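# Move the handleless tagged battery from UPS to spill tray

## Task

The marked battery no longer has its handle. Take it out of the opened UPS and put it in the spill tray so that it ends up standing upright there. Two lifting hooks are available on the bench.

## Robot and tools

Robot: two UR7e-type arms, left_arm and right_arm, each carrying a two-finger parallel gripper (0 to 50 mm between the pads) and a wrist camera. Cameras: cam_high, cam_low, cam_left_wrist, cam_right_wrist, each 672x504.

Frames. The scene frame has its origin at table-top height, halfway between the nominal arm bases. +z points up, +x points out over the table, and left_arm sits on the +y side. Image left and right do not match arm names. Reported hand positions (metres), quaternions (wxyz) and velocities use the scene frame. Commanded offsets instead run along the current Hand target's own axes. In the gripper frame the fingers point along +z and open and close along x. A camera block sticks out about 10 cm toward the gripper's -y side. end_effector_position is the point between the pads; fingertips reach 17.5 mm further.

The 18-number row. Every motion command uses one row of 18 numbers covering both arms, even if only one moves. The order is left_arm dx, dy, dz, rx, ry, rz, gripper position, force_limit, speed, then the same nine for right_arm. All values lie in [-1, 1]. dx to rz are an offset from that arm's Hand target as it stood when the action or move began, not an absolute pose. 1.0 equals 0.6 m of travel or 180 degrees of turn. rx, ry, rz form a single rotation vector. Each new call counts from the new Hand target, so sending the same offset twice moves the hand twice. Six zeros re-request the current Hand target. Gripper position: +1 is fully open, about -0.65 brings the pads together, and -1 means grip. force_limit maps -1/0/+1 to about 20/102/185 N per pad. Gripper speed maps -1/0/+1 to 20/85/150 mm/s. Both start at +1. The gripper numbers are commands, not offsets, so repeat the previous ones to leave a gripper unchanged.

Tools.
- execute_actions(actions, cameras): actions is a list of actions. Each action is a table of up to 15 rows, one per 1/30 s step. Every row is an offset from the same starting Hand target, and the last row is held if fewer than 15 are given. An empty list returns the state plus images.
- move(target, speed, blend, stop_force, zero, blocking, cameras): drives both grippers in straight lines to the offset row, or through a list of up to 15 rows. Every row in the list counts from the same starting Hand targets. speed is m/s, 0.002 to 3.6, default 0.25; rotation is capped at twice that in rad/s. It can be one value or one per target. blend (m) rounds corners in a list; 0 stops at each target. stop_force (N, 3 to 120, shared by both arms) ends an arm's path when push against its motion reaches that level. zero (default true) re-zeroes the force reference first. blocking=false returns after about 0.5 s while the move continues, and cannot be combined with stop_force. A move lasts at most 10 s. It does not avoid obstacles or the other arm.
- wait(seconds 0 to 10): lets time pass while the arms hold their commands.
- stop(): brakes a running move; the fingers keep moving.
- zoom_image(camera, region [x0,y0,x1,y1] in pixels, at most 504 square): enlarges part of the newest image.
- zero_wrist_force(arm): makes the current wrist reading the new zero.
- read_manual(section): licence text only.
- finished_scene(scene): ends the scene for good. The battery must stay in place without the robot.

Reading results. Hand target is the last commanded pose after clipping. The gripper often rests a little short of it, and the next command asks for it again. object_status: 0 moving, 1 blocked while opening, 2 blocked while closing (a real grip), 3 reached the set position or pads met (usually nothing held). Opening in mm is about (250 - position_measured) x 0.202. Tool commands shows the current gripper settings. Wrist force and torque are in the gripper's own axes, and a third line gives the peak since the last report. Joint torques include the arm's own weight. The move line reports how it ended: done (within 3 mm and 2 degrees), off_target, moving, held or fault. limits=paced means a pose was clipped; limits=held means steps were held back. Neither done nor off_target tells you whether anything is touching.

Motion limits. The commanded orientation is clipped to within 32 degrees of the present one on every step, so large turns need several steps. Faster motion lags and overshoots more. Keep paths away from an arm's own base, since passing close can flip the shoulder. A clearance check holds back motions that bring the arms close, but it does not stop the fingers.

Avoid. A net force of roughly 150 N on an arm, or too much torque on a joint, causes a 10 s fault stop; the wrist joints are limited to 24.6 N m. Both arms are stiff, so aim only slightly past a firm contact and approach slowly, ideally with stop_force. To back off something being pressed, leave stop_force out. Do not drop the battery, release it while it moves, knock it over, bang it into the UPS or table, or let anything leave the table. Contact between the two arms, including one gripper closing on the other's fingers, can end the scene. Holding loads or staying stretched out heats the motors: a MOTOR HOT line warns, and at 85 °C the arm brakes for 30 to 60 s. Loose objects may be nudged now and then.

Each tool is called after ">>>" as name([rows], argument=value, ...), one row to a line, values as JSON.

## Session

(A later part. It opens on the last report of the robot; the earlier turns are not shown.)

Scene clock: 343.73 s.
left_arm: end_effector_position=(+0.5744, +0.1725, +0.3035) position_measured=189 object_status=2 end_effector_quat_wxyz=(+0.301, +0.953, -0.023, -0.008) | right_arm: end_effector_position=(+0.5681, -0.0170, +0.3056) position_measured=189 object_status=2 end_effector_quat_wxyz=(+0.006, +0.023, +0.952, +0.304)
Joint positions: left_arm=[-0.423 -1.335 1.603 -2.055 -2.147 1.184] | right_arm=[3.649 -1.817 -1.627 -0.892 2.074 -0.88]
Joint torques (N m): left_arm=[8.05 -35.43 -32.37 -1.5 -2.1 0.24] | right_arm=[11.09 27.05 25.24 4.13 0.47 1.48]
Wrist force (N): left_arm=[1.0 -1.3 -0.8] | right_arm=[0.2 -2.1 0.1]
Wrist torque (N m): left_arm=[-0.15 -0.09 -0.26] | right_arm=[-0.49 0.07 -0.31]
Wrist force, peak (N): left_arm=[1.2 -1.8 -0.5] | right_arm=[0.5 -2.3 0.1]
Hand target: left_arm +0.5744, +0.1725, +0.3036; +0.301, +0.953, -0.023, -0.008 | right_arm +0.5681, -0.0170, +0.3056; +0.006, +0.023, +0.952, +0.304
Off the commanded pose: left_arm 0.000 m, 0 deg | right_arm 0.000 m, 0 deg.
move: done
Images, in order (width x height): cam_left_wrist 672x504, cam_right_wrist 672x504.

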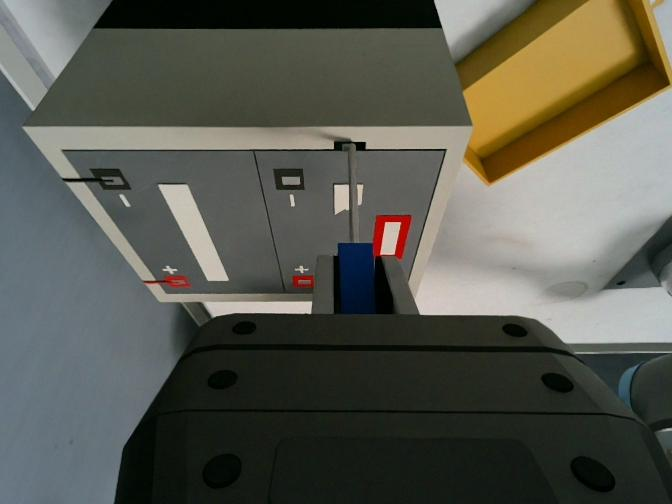

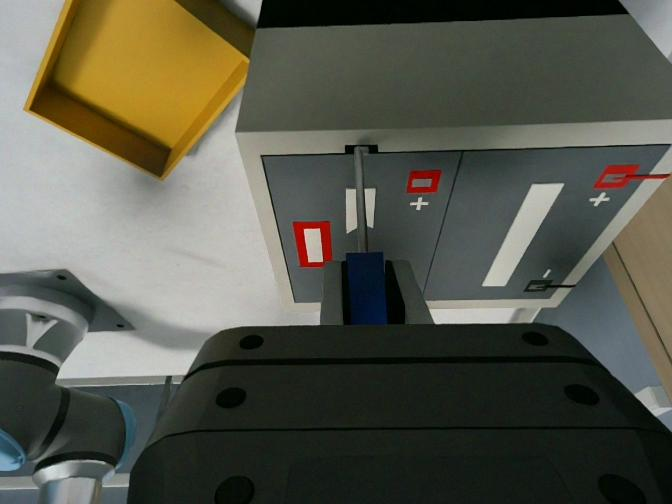

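>>> move(target=[0,-0.0402,0.0573,0,0,0,-1,0,-0.5,0,-0.0402,0.0573,0,0,0,-1,0,-0.5], speed=0.02, stop_force=5, cameras=["cam_left_wrist","cam_right_wrist"])

Scene clock: 352.67 s.
left_arm: end_effector_position=(+0.5744, +0.1725, +0.2998) position_measured=189 object_status=2 end_effector_quat_wxyz=(+0.301, +0.953, -0.023, -0.008) | right_arm: end_effector_position=(+0.5681, -0.0170, +0.3035) position_measured=189 object_status=2 end_effector_quat_wxyz=(+0.006, +0.023, +0.952, +0.304)
Joint positions: left_arm=[-0.423 -1.333 1.61 -2.065 -2.147 1.184] | right_arm=[3.649 -1.819 -1.631 -0.887 2.074 -0.88]
Joint torques (N m): left_arm=[3.97 -45.51 -39.6 -5.47 0.19 2.74] | right_arm=[6.4 44.66 22.98 6.31 -0.97 1.48]
Wrist force (N): left_arm=[0.9 2.1 -4.6] | right_arm=[-0.1 -1.7 -0.4]
Wrist torque (N m): left_arm=[-0.09 -0.12 -0.28] | right_arm=[-0.47 0.08 -0.32]
Wrist force, peak (N): left_arm=[0.0 13.7 -18.7] | right_arm=[1.5 11.2 -17.4]
Hand target: left_arm +0.5744, +0.1725, +0.2998; +0.301, +0.953, -0.023, -0.008 (not the last commanded pose) | right_arm +0.5681, -0.0170, +0.3035; +0.006, +0.023, +0.952, +0.304 (not the last commanded pose)
Off the commanded pose: left_arm 0.038 m, 0 deg | right_arm 0.040 m, 0 deg.
move: contact (left_arm, right_arm)
Images, in order (width x height): cam_left_wrist 672x504, cam_right_wrist 672x504.

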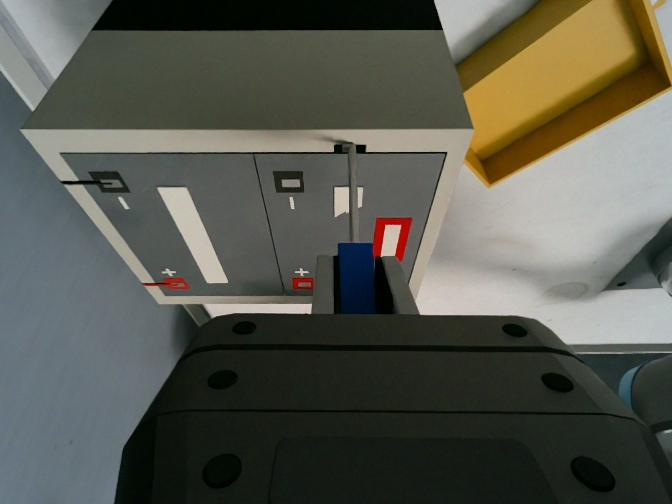

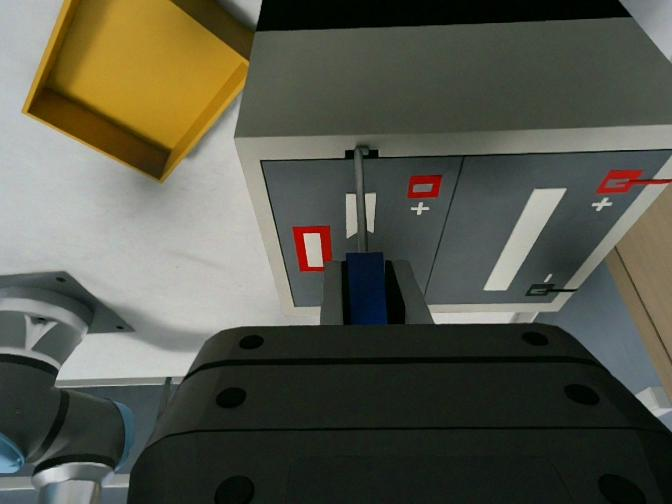

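>>> zoom_image(camera="cam_left_wrist", region=[320, 120, 380, 180])

>>> zoom_image(camera="cam_right_wrist", region=[330, 120, 390, 180])

Scaled by 8.400 from the camera's 672x504 image, which has a finer 960x720 frame.

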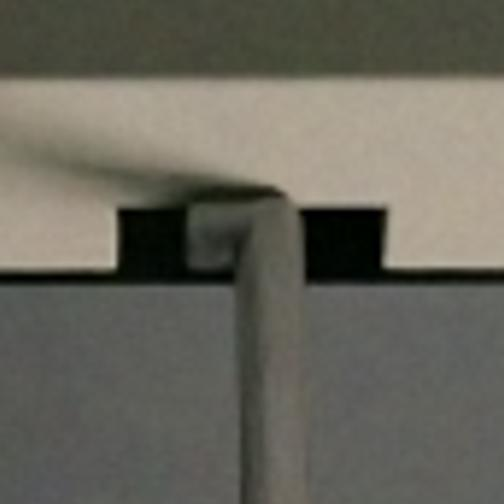

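Scaled by 8.400 from the camera's 672x504 image, which has a finer 960x720 frame.

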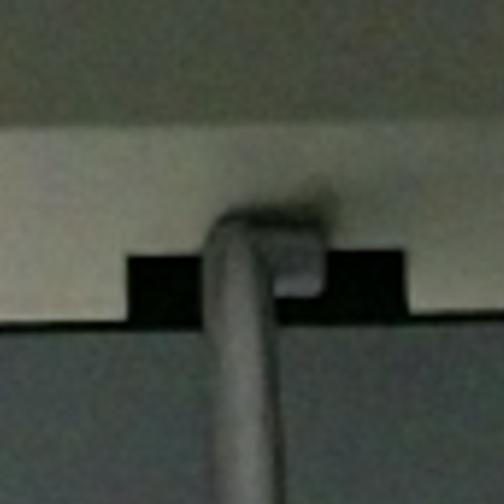

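>>> move(target=[0,0.0063,0.0003,0,0,0,-1,0,-0.5,0,0.0041,-0.0012,0,0,0,-1,0,-0.5], speed=0.03)

>>> move(target=[0,-0.0402,0.0573,0,0,0,-1,0,-0.5,0,-0.0402,0.0573,0,0,0,-1,0,-0.5], speed=0.015, stop_force=5, cameras=["cam_left_wrist","cam_right_wrist"])

>>> zoom_image(camera="cam_left_wrist", region=[320, 120, 380, 180])

>>> zoom_image(camera="cam_right_wrist", region=[330, 120, 390, 180])

Scene clock: 371.23 s.
left_arm: end_effector_position=(+0.5743, +0.1692, +0.3019) position_measured=189 object_status=2 end_effector_quat_wxyz=(+0.301, +0.953, -0.023, -0.008) | right_arm: end_effector_position=(+0.5682, -0.0154, +0.3056) position_measured=189 object_status=2 end_effector_quat_wxyz=(+0.006, +0.023, +0.952, +0.304)
Joint positions: left_arm=[-0.428 -1.333 1.606 -2.064 -2.146 1.178] | right_arm=[3.651 -1.819 -1.626 -0.891 2.073 -0.878]
Joint torques (N m): left_arm=[2.12 -48.62 -35.4 -1.54 -0.25 -1.44] | right_arm=[8.95 35.14 26.82 2.24 -0.62 1.21]
Wrist force (N): left_arm=[0.8 -1.9 -0.4] | right_arm=[0.2 -2.1 0.2]
Wrist torque (N m): left_arm=[-0.24 -0.06 -0.19] | right_arm=[-0.48 0.06 -0.31]
Wrist force, peak (N): left_arm=[1.0 2.2 -4.8] | right_arm=[0.3 -2.3 0.1]
Hand target: left_arm +0.5743, +0.1693, +0.3019; +0.301, +0.953, -0.023, -0.008 | right_arm +0.5682, -0.0154, +0.3055; +0.006, +0.023, +0.952, +0.304
Off the commanded pose: left_arm 0.000 m, 0 deg | right_arm 0.000 m, 0 deg.
move: done

Scene clock: 374.97 s.
left_arm: end_effector_position=(+0.5742, +0.1693, +0.2628) position_measured=189 object_status=2 end_effector_quat_wxyz=(+0.301, +0.953, -0.023, -0.008) | right_arm: end_effector_position=(+0.5681, -0.0152, +0.2663) position_measured=189 object_status=2 end_effector_quat_wxyz=(+0.006, +0.023, +0.952, +0.304)
Joint positions: left_arm=[-0.428 -1.304 1.673 -2.16 -2.146 1.178] | right_arm=[3.652 -1.851 -1.691 -0.793 2.073 -0.877]
Joint torques (N m): left_arm=[3.03 -47.56 -38.64 -4.43 0.13 1.37] | right_arm=[7.57 43.22 29.29 4.12 -1.01 1.13]
Wrist force (N): left_arm=[0.7 1.1 -2.7] | right_arm=[-0.4 0.9 -3.4]
Wrist torque (N m): left_arm=[-0.15 -0.11 -0.19] | right_arm=[-0.44 0.05 -0.35]
Wrist force, peak (N): left_arm=[0.0 8.9 -12.3] | right_arm=[1.4 8.3 -13.4]
Hand target: left_arm +0.5742, +0.1693, +0.2629; +0.301, +0.953, -0.023, -0.008 (not the last commanded pose) | right_arm +0.5681, -0.0152, +0.2664; +0.006, +0.023, +0.952, +0.304 (not the last commanded pose)
Off the commanded pose: left_arm 0.003 m, 0 deg | right_arm 0.003 m, 0 deg.
move: contact (left_arm, right_arm)
Images, in order (width x height): cam_left_wrist 672x504, cam_right_wrist 672x504.

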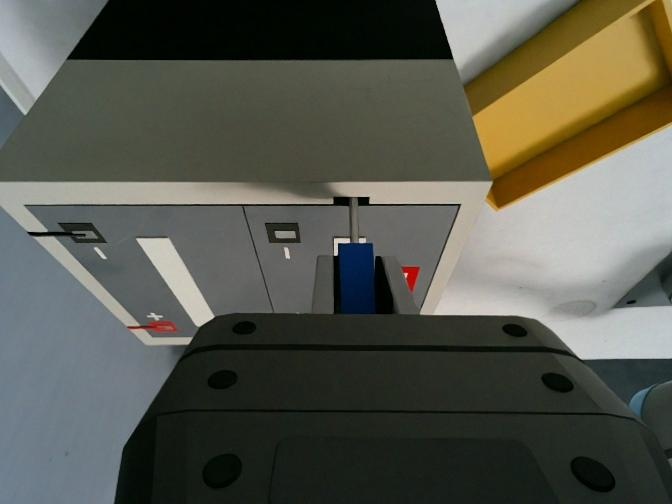

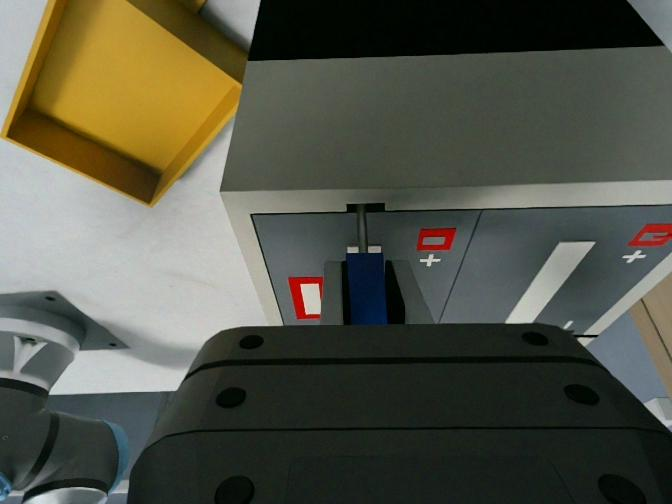

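Scaled by 8.400 from the camera's 672x504 image, which has a finer 960x720 frame.

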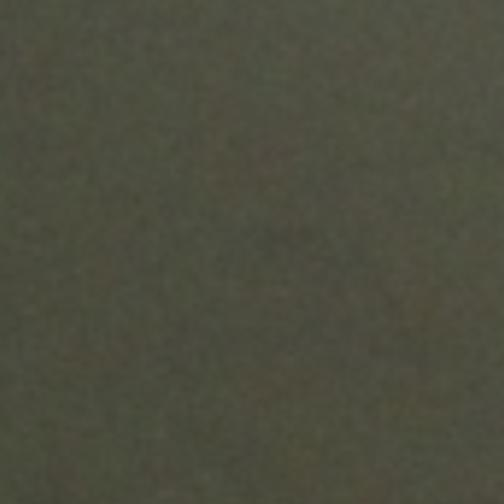

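Scaled by 8.400 from the camera's 672x504 image, which has a finer 960x720 frame.

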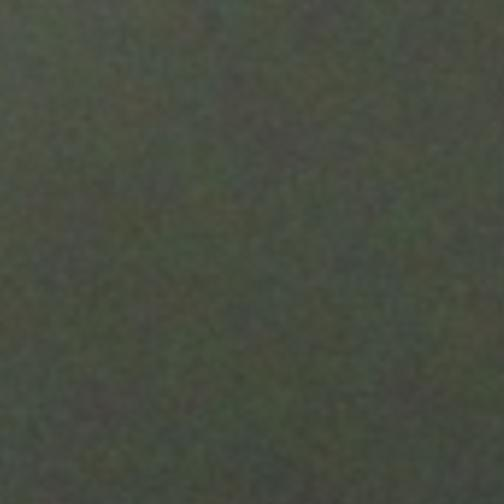

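>>> move([
  [0,0.0014,-0.002,0,0,0,-1,0,-0.5,0,0.0014,-0.002,0,0,0,-1,0,-0.5],
  [0.00647,0.0021,-0.0015,0,-0.0478,0.0683,-1,0,-0.5,-0.00647,0.0021,-0.0015,0,0.0478,-0.0683,-1,0,-0.5],
  [0.0125,0.0041,-0.0001,0,-0.0957,0.1365,-1,0,-0.5,-0.0125,0.0041,-0.0001,0,0.0957,-0.1365,-1,0,-0.5],
  [0.01768,0.0074,0.0022,0,-0.1435,0.2048,-1,0,-0.5,-0.01768,0.0074,0.0022,0,0.1435,-0.2048,-1,0,-0.5],
  [0.02165,0.0116,0.0052,0,-0.1913,0.273,-1,0,-0.5,-0.02165,0.0116,0.0052,0,0.1913,-0.273,-1,0,-0.5],
], speed=0.12, blend=0.001, cameras=["all"])

Scene clock: 414.20 s.
left_arm: end_effector_position=(+0.5869, +0.1611, +0.2643) position_measured=189 object_status=2 end_effector_quat_wxyz=(+0.257, +0.814, -0.497, -0.157) | right_arm: end_effector_position=(+0.5814, -0.0082, +0.2677) position_measured=189 object_status=2 end_effector_quat_wxyz=(-0.143, -0.457, +0.836, +0.267)
Joint positions: left_arm=[-0.472 -0.949 0.985 -1.192 -2.035 2.346] | right_arm=[3.636 -2.2 -0.991 -1.827 2.115 -2.126]
Joint torques (N m): left_arm=[7.79 -64.47 -12.33 -4.09 -1.72 -1.85] | right_arm=[-11.32 59.19 23.54 4.17 3.53 0.01]
Wrist force (N): left_arm=[1.3 -1.6 -0.9] | right_arm=[0.4 -2.3 0.3]
Wrist torque (N m): left_arm=[-0.19 -0.15 -0.18] | right_arm=[-0.49 0.05 -0.31]
Wrist force, peak (N): left_arm=[0.9 1.5 -2.9] | right_arm=[-0.2 0.9 -4.0]
Hand target: left_arm +0.5868, +0.1612, +0.2643; +0.257, +0.814, -0.497, -0.157 | right_arm +0.5814, -0.0083, +0.2678; -0.143, -0.457, +0.836, +0.267
Off the commanded pose: left_arm 0.000 m, 0 deg | right_arm 0.000 m, 0 deg.
move: done; blend cut to 0.0007 m at target 1

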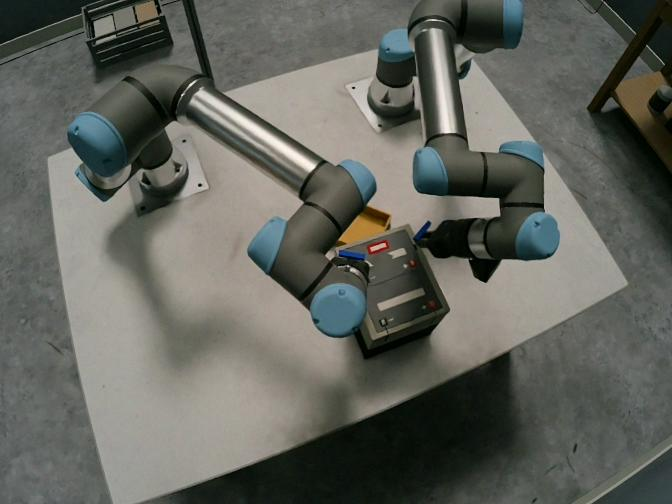

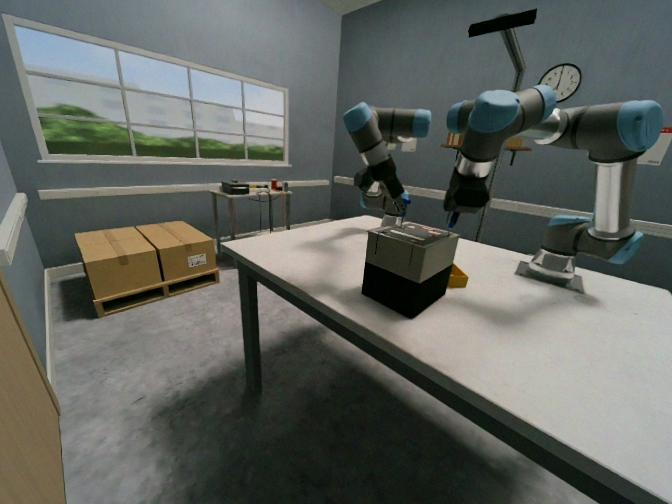

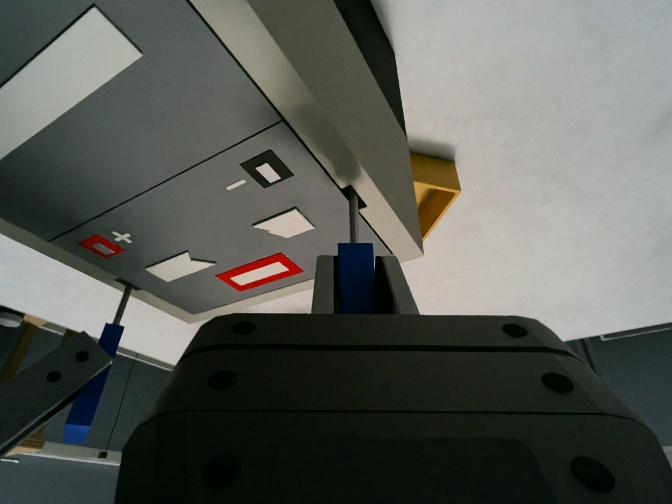

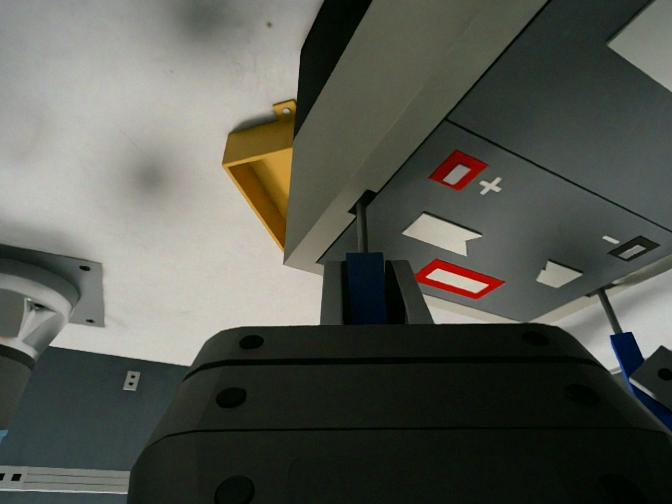

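>>> move(target=[0.0087,0.0041,0.0029,0,0,0,-1,0,-0.5,-0.0087,0.0041,0.0029,0,0,0,-1,0,-0.5], speed=0.008, stop_force=4)

>>> move(target=[0,0.0144,-0.0205,0,0,0,-1,0,-0.5,0,0.0144,-0.0205,0,0,0,-1,0,-0.5], speed=0.015, stop_force=5)

Scene clock: 427.07 s.
left_arm: end_effector_position=(+0.5867, +0.1591, +0.2643) position_measured=189 object_status=2 end_effector_quat_wxyz=(+0.257, +0.814, -0.497, -0.157) | right_arm: end_effector_position=(+0.5815, -0.0064, +0.2679) position_measured=189 object_status=2 end_effector_quat_wxyz=(-0.143, -0.457, +0.836, +0.267)
Joint positions: left_arm=[-0.474 -0.949 0.984 -1.193 -2.036 2.344] | right_arm=[3.638 -2.202 -0.988 -1.827 2.116 -2.124]
Joint torques (N m): left_arm=[7.2 -65.15 -14.14 -0.25 -0.66 2.82] | right_arm=[-10.73 60.95 20.47 0.52 0.12 -1.77]
Wrist force (N): left_arm=[-1.7 -3.2 -0.7] | right_arm=[2.9 -3.9 0.3]
Wrist torque (N m): left_arm=[-0.14 -0.38 -0.31] | right_arm=[-0.39 0.23 -0.18]
Wrist force, peak (N): left_arm=[-3.7 -1.9 -2.8] | right_arm=[2.9 -4.3 0.9]
Hand target: left_arm +0.5867, +0.1591, +0.2643; +0.257, +0.814, -0.497, -0.157 (not the last commanded pose) | right_arm +0.5815, -0.0064, +0.2679; -0.143, -0.457, +0.836, +0.267 (not the last commanded pose)
Off the commanded pose: left_arm 0.004 m, 0 deg | right_arm 0.004 m, 0 deg.
move: contact (left_arm, right_arm)

Scene clock: 428.87 s.
left_arm: end_effector_position=(+0.5867, +0.1591, +0.2764) position_measured=189 object_status=2 end_effector_quat_wxyz=(+0.257, +0.814, -0.497, -0.157) | right_arm: end_effector_position=(+0.5815, -0.0064, +0.2796) position_measured=189 object_status=2 end_effector_quat_wxyz=(-0.143, -0.457, +0.836, +0.267)
Joint positions: left_arm=[-0.474 -0.949 0.954 -1.162 -2.036 2.344] | right_arm=[3.638 -2.201 -0.96 -1.856 2.116 -2.124]
Joint torques (N m): left_arm=[4.01 -64.01 -15.65 -5.19 -3.48 1.25] | right_arm=[-8.95 57.23 20.53 4.79 4.8 -1.1]
Wrist force (N): left_arm=[-2.5 -6.8 2.5] | right_arm=[3.4 -4.8 1.0]
Wrist torque (N m): left_arm=[-0.16 -0.37 -0.35] | right_arm=[-0.39 0.31 -0.13]
Wrist force, peak (N): left_arm=[-0.4 -17.0 14.1] | right_arm=[1.8 -13.9 12.9]
Hand target: left_arm +0.5867, +0.1591, +0.2764; +0.257, +0.814, -0.497, -0.157 (not the last commanded pose) | right_arm +0.5815, -0.0064, +0.2796; -0.143, -0.457, +0.836, +0.267 (not the last commanded pose)
Off the commanded pose: left_arm 0.003 m, 0 deg | right_arm 0.003 m, 0 deg.
move: contact (left_arm, right_arm)

>>> move(target=[0,0.0335,-0.0478,0,0,0,-1,0,-0.5,0,0.0335,-0.0478,0,0,0,-1,0,-0.5], speed=0.03, stop_force=35, cameras=["cam_low","cam_left_wrist","cam_right_wrist"])

Scene clock: 435.37 s.
left_arm: end_effector_position=(+0.5867, +0.1591, +0.3114) position_measured=189 object_status=2 end_effector_quat_wxyz=(+0.257, +0.814, -0.497, -0.157) | right_arm: end_effector_position=(+0.5816, -0.0067, +0.3146) position_measured=189 object_status=2 end_effector_quat_wxyz=(-0.143, -0.457, +0.836, +0.267)
Joint positions: left_arm=[-0.474 -0.945 0.858 -1.07 -2.036 2.344] | right_arm=[3.638 -2.203 -0.866 -1.948 2.116 -2.124]
Joint torques (N m): left_arm=[6.32 -71.7 -20.43 -4.7 -3.5 1.36] | right_arm=[-10.38 60.28 25.93 5.93 2.92 -1.21]
Wrist force (N): left_arm=[-1.1 -16.6 14.3] | right_arm=[2.2 -14.2 13.6]
Wrist torque (N m): left_arm=[-0.43 -0.29 -0.32] | right_arm=[-0.37 0.28 -0.10]
Wrist force, peak (N): left_arm=[-1.7 -17.9 15.5] | right_arm=[1.2 -15.9 14.8]
Hand target: left_arm +0.5867, +0.1591, +0.3114; +0.257, +0.814, -0.497, -0.157 | right_arm +0.5816, -0.0067, +0.3147; -0.143, -0.457, +0.836, +0.267
Off the commanded pose: left_arm 0.000 m, 0 deg | right_arm 0.000 m, 0 deg.
move: done
Images, in order (width x height): cam_low 672x504, cam_left_wrist 672x504, cam_right_wrist 672x504.

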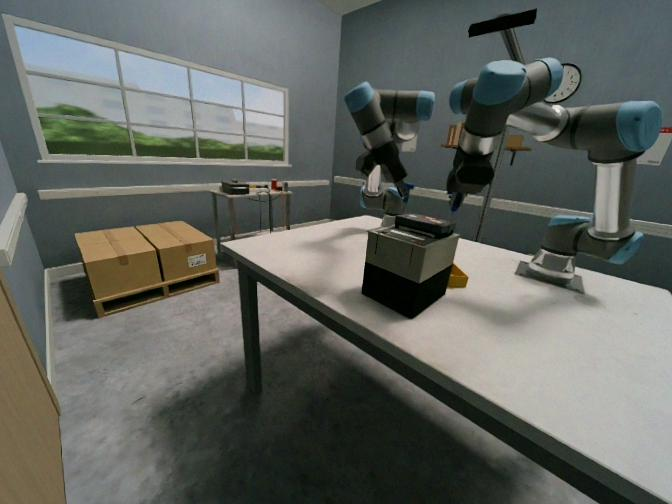

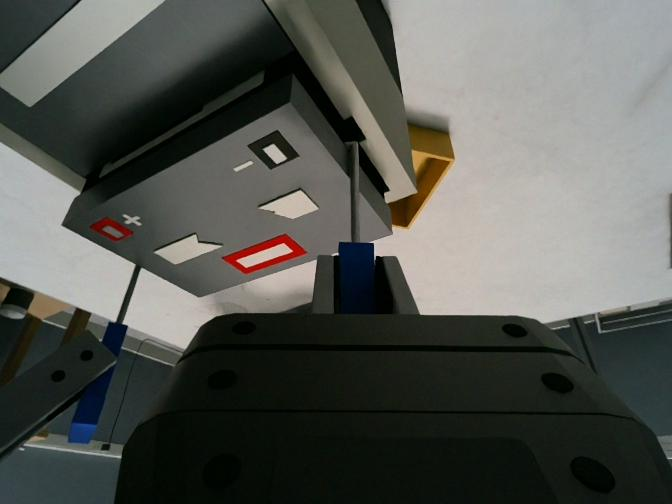

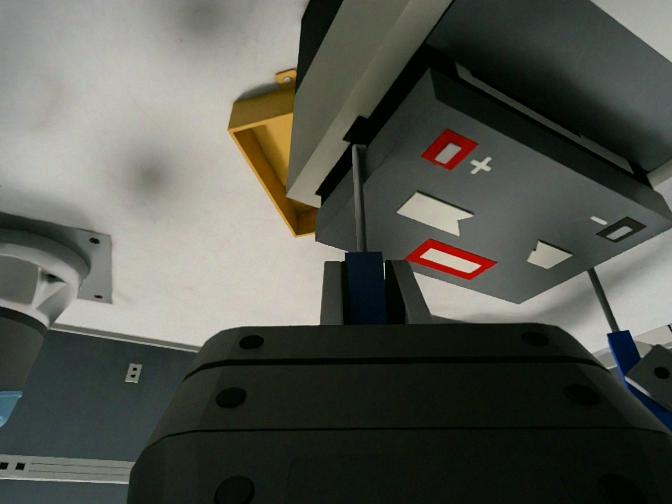

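>>> move(target=[0,0.0852,-0.1215,0,0,0,-1,0,-0.5,0,0.0852,-0.1215,0,0,0,-1,0,-0.5], speed=0.05, stop_force=25, cameras=["all"])

Scene clock: 445.33 s.
left_arm: end_effector_position=(+0.5869, +0.1591, +0.4004) position_measured=189 object_status=2 end_effector_quat_wxyz=(+0.257, +0.814, -0.497, -0.157) | right_arm: end_effector_position=(+0.5817, -0.0073, +0.4037) position_measured=189 object_status=2 end_effector_quat_wxyz=(-0.143, -0.457, +0.836, +0.267)
Joint positions: left_arm=[-0.474 -0.868 0.494 -0.783 -2.036 2.344] | right_arm=[3.637 -2.273 -0.516 -2.229 2.115 -2.125]
Joint torques (N m): left_arm=[1.86 -77.84 -17.91 -3.85 -2.22 2.85] | right_arm=[-7.56 71.52 37.3 5.61 3.98 0.94]
Wrist force (N): left_arm=[-0.4 -16.3 13.8] | right_arm=[1.6 -13.9 13.2]
Wrist torque (N m): left_arm=[-0.47 -0.23 -0.30] | right_arm=[-0.39 0.21 -0.13]
Wrist force, peak (N): left_arm=[-0.5 -18.7 16.3] | right_arm=[2.1 -15.9 15.5]
Hand target: left_arm +0.5868, +0.1591, +0.4004; +0.257, +0.814, -0.497, -0.157 | right_arm +0.5817, -0.0073, +0.4037; -0.143, -0.457, +0.836, +0.267
Off the commanded pose: left_arm 0.000 m, 0 deg | right_arm 0.000 m, 0 deg.
move: done

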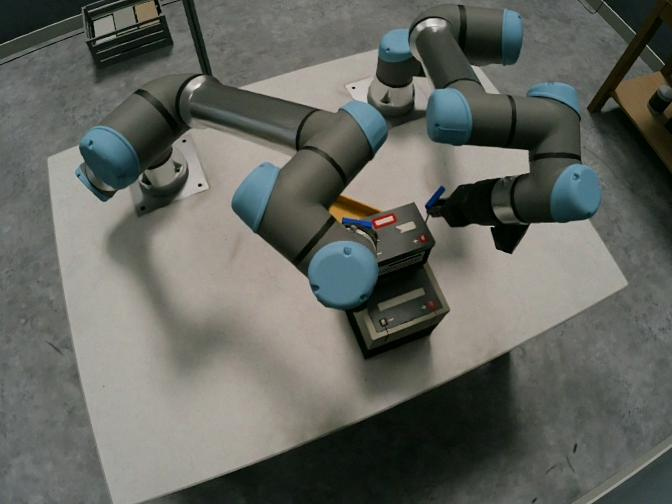

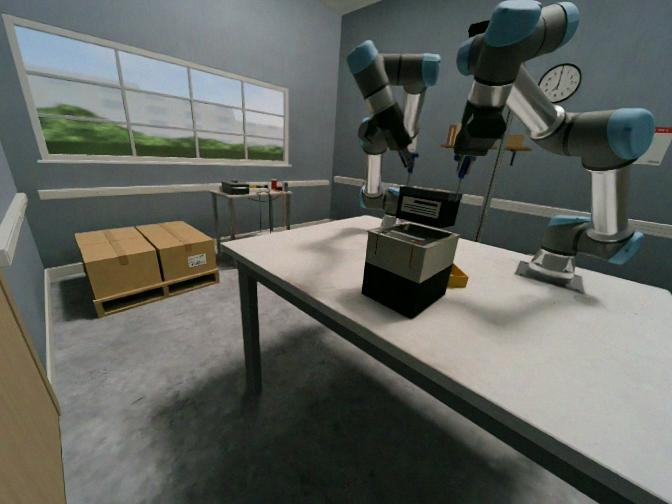

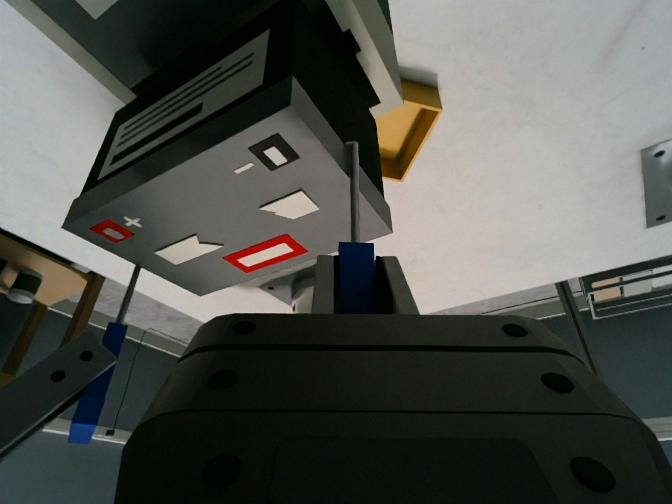

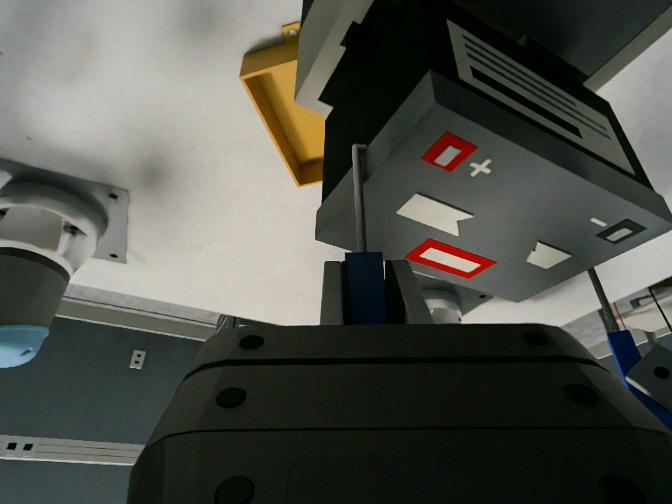

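>>> move([
  [-0.0172,0.0257,0.0180,0,-0.0223,0.0319,-1,0,-0.5,0.0342,0.0497,0.0348,0,-0.0223,0.0319,-1,0,-0.5],
  [-0.0330,0.0524,0.0367,0,-0.0446,0.0637,-1,0,-0.5,0.0665,0.1003,0.0703,0,-0.0446,0.0637,-1,0,-0.5],
  [-0.0475,0.0807,0.0565,0,-0.067,0.0956,-1,0,-0.5,0.0970,0.1518,0.1064,0,-0.067,0.0956,-1,0,-0.5],
  [-0.0608,0.1103,0.0773,0,-0.0893,0.1274,-1,0,-0.5,0.1253,0.2035,0.1426,0,-0.0893,0.1274,-1,0,-0.5],
  [-0.0735,0.1414,0.0991,0,-0.1116,0.1593,-1,0,-0.5,0.1518,0.2558,0.1793,0,-0.1116,0.1593,-1,0,-0.5],
  [-0.0853,0.1743,0.1222,0,-0.1339,0.1911,-1,0,-0.5,0.1760,0.3082,0.2160,0,-0.1339,0.1911,-1,0,-0.5],
], speed=0.06, blend=0.002, cameras=["all"])

Scene clock: 498.37 s.
left_arm: end_effector_position=(+0.4498, +0.1462, +0.4006) position_measured=189 object_status=2 end_effector_quat_wxyz=(-0.184, -0.582, +0.755, +0.239) | right_arm: end_effector_position=(+0.3346, +0.0262, +0.4044) position_measured=189 object_status=2 end_effector_quat_wxyz=(-0.040, -0.126, +0.944, +0.302)
Joint positions: left_arm=[-0.716 -1.108 0.846 -0.736 -1.8 2.804] | right_arm=[3.971 -1.407 -1.8 -1.123 2.07 -0.872]
Joint torques (N m): left_arm=[6.57 -46.02 -44.29 -1.3 -2.94 -2.82] | right_arm=[-12.62 15.24 41.25 5.48 5.5 0.74]
Wrist force (N): left_arm=[-0.3 -16.1 13.7] | right_arm=[1.3 -14.0 13.2]
Wrist torque (N m): left_arm=[-0.40 -0.29 -0.40] | right_arm=[-0.40 0.23 -0.14]
Wrist force, peak (N): left_arm=[-0.7 -17.2 14.2] | right_arm=[1.6 -14.7 14.0]
Hand target: left_arm +0.4499, +0.1462, +0.4006; -0.184, -0.582, +0.755, +0.239 | right_arm +0.3347, +0.0261, +0.4044; -0.040, -0.126, +0.944, +0.302
Off the commanded pose: left_arm 0.000 m, 0 deg | right_arm 0.000 m, 0 deg.
move: done

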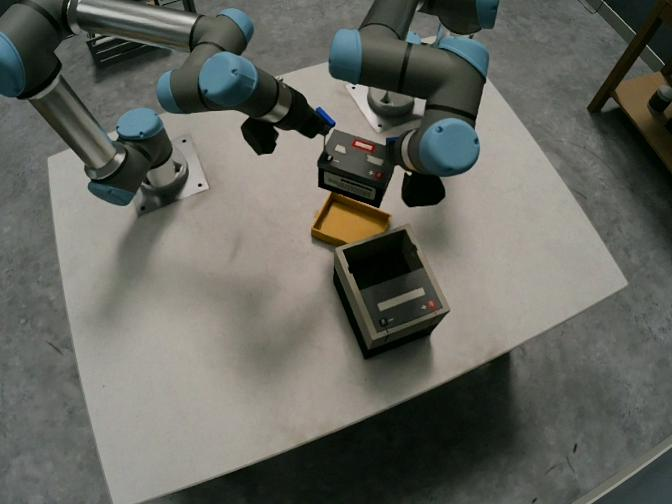

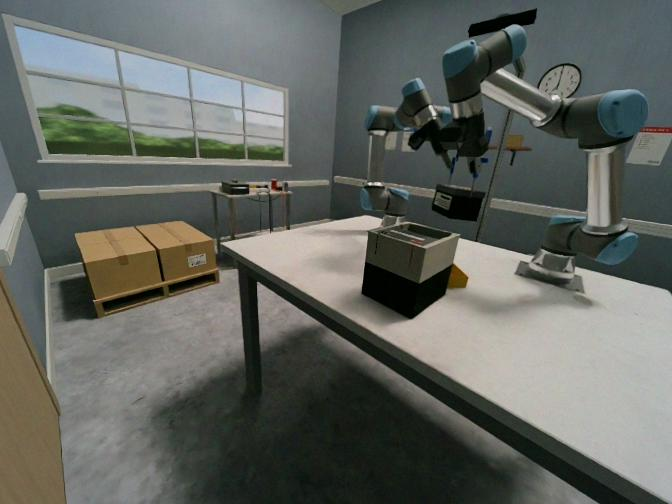

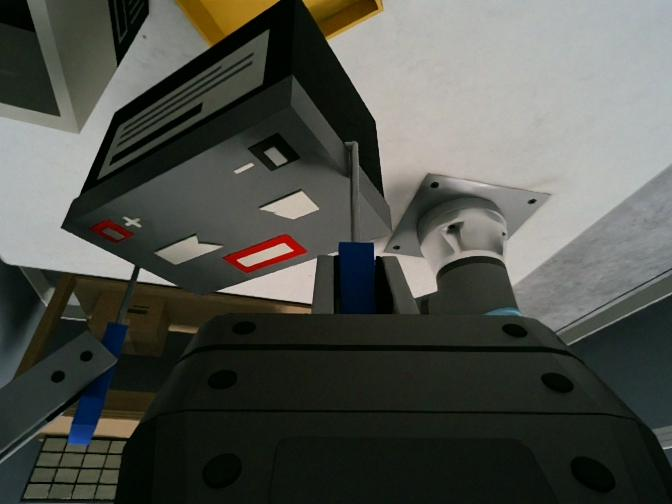

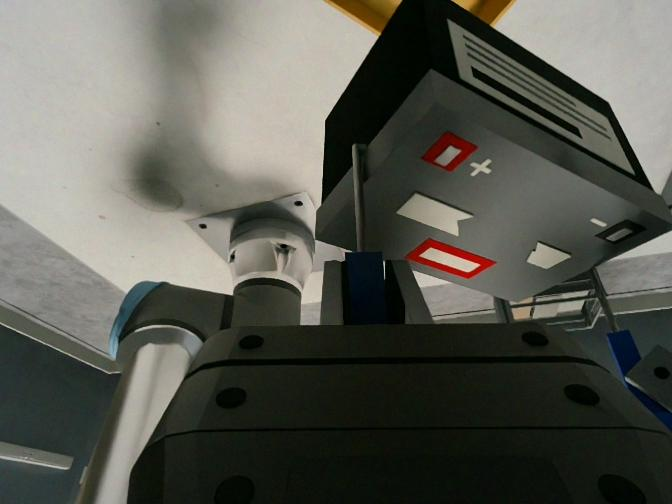

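>>> move(target=[0,-0.1626,0.232,0,0,0,-1,0,-0.5,0,-0.1626,0.232,0,0,0,-1,0,-0.5], speed=0.08, stop_force=25, cameras=["all"])

Scene clock: 549.27 s.
left_arm: end_effector_position=(+0.4496, +0.1462, +0.2306) position_measured=189 object_status=2 end_effector_quat_wxyz=(-0.184, -0.582, +0.755, +0.239) | right_arm: end_effector_position=(+0.3344, +0.0273, +0.2344) position_measured=189 object_status=2 end_effector_quat_wxyz=(-0.040, -0.126, +0.944, +0.302)
Joint positions: left_arm=[-0.716 -1.126 1.31 -1.182 -1.8 2.804] | right_arm=[3.973 -1.538 -2.143 -0.648 2.069 -0.87]
Joint torques (N m): left_arm=[-6.96 -65.27 -45.94 -2.24 -2.92 -2.12] | right_arm=[8.78 39.53 31.42 10.36 4.54 -0.14]
Wrist force (N): left_arm=[-1.1 -16.8 13.8] | right_arm=[2.0 -14.4 13.5]
Wrist torque (N m): left_arm=[-0.45 -0.32 -0.38] | right_arm=[-0.38 0.28 -0.19]
Wrist force, peak (N): left_arm=[-0.8 -18.9 16.4] | right_arm=[1.9 -15.9 16.0]
Hand target: left_arm +0.4496, +0.1462, +0.2306; -0.184, -0.582, +0.755, +0.239 | right_arm +0.3344, +0.0273, +0.2344; -0.040, -0.126, +0.944, +0.302
Off the commanded pose: left_arm 0.000 m, 0 deg | right_arm 0.000 m, 0 deg.
move: done

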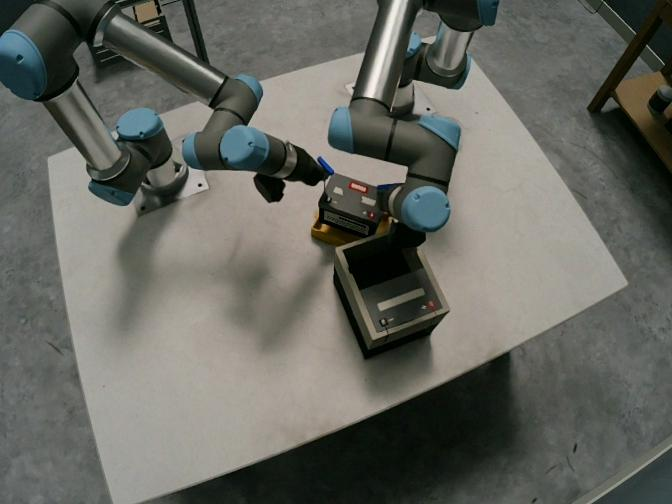

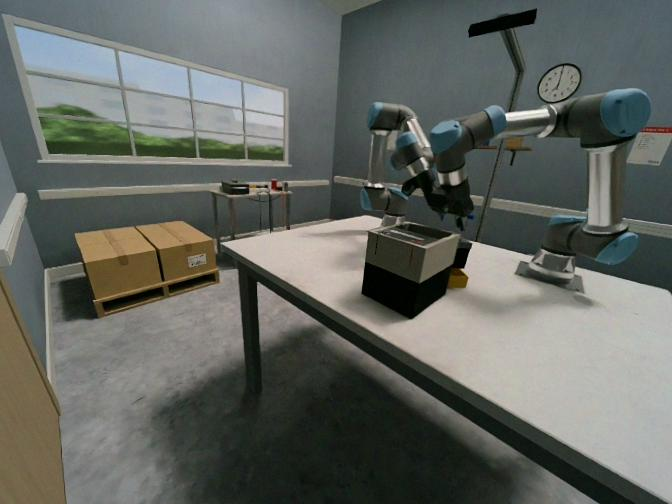

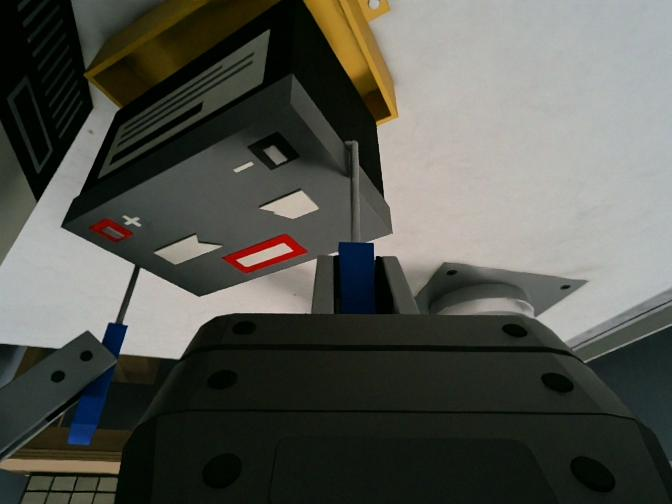

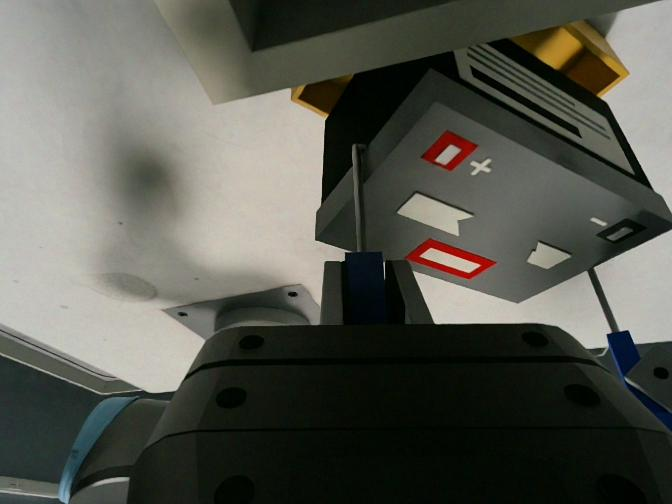

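>>> move([
  [0,-0.0325,0.0464,0,0,0,-1,0,-0.5,0,-0.0325,0.0464,0,0,0,-1,0,-0.5],
  [0.0148,0.0137,0.0788,0,0,0,-1,0,-0.5,0.0563,-0.0199,0.0552,0,0,0,-1,0,-0.5],
  [0.0148,0.0013,0.0965,0,0,0,-1,0,-0.5,0.0563,-0.0323,0.0729,0,0,0,-1,0,-0.5],
], speed=0.04, stop_force=15, cameras=["cam_high","cam_left_wrist","cam_right_wrist"])

Scene clock: 582.73 s.
left_arm: end_effector_position=(+0.4144, +0.1463, +0.1962) position_measured=189 object_status=2 end_effector_quat_wxyz=(-0.184, -0.582, +0.755, +0.239) | right_arm: end_effector_position=(+0.2991, +0.0276, +0.2000) position_measured=189 object_status=2 end_effector_quat_wxyz=(-0.040, -0.126, +0.944, +0.302)
Joint positions: left_arm=[-0.751 -1.181 1.482 -1.306 -1.819 2.774] | right_arm=[4.043 -1.528 -2.268 -0.499 2.042 -0.797]
Joint torques (N m): left_arm=[8.77 -53.15 -18.1 -3.99 0.82 2.77] | right_arm=[-13.09 7.87 15.18 6.54 3.08 -1.69]
Wrist force (N): left_arm=[0.7 -1.9 -0.8] | right_arm=[0.2 -1.8 0.0]
Wrist torque (N m): left_arm=[-0.24 -0.06 -0.18] | right_arm=[-0.44 0.05 -0.26]
Wrist force, peak (N): left_arm=[2.2 -19.1 14.2] | right_arm=[-6.4 -13.3 20.5]
Hand target: left_arm +0.4143, +0.1463, +0.1962; -0.184, -0.582, +0.755, +0.239 (not the last commanded pose) | right_arm +0.2991, +0.0276, +0.2000; -0.040, -0.126, +0.944, +0.302 (not the last commanded pose)
Off the commanded pose: left_arm 0.012 m, 0 deg | right_arm 0.012 m, 0 deg.
move: contact (left_arm, right_arm); path passed 2 of 3 targets
Images, in order (width x height): cam_high 672x504, cam_left_wrist 672x504, cam_right_wrist 672x504.

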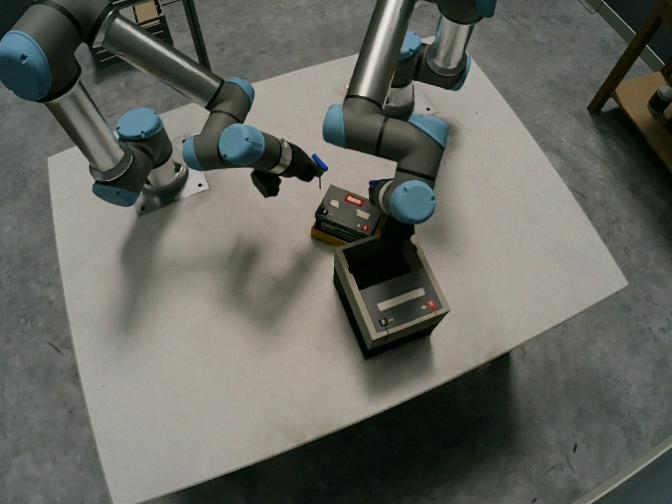

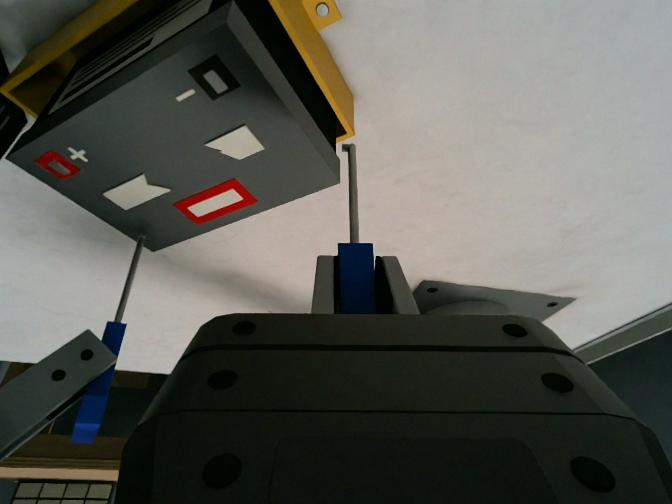

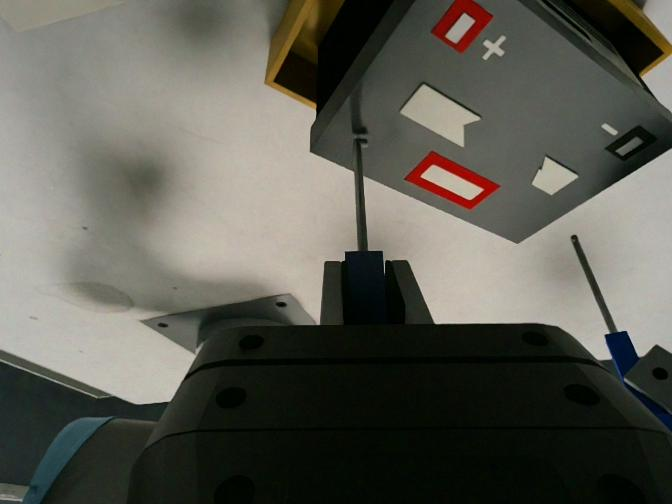

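>>> zoom_image(camera="cam_high", region=[290, 150, 420, 260])

>>> zoom_image(camera="cam_right_wrist", region=[240, 0, 672, 260])

>>> zoom_image(camera="cam_left_wrist", region=[0, 0, 400, 260])

Scaled by 3.877 from the camera's 672x504 image, which has a finer 960x720 frame.

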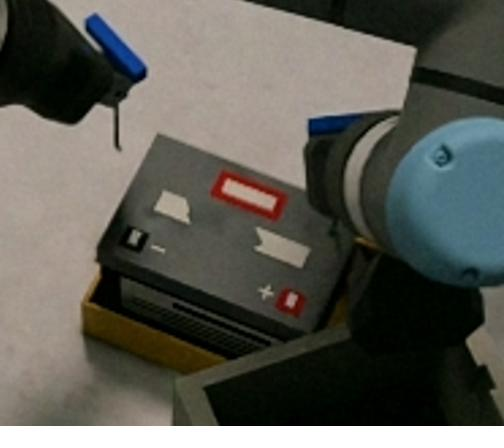

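Scaled by 1.167 from the camera's 672x504 image, which has a finer 960x720 frame.

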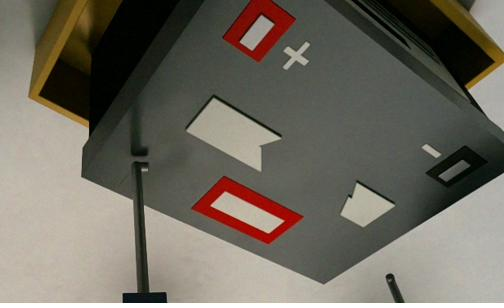

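Scaled by 1.260 from the camera's 672x504 image, which has a finer 960x720 frame.

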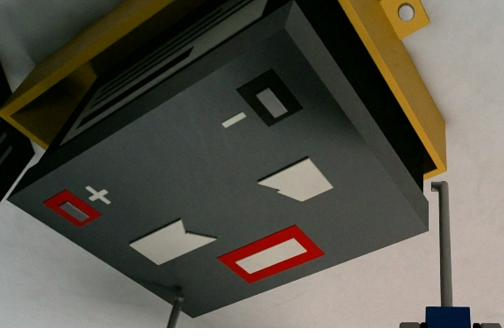

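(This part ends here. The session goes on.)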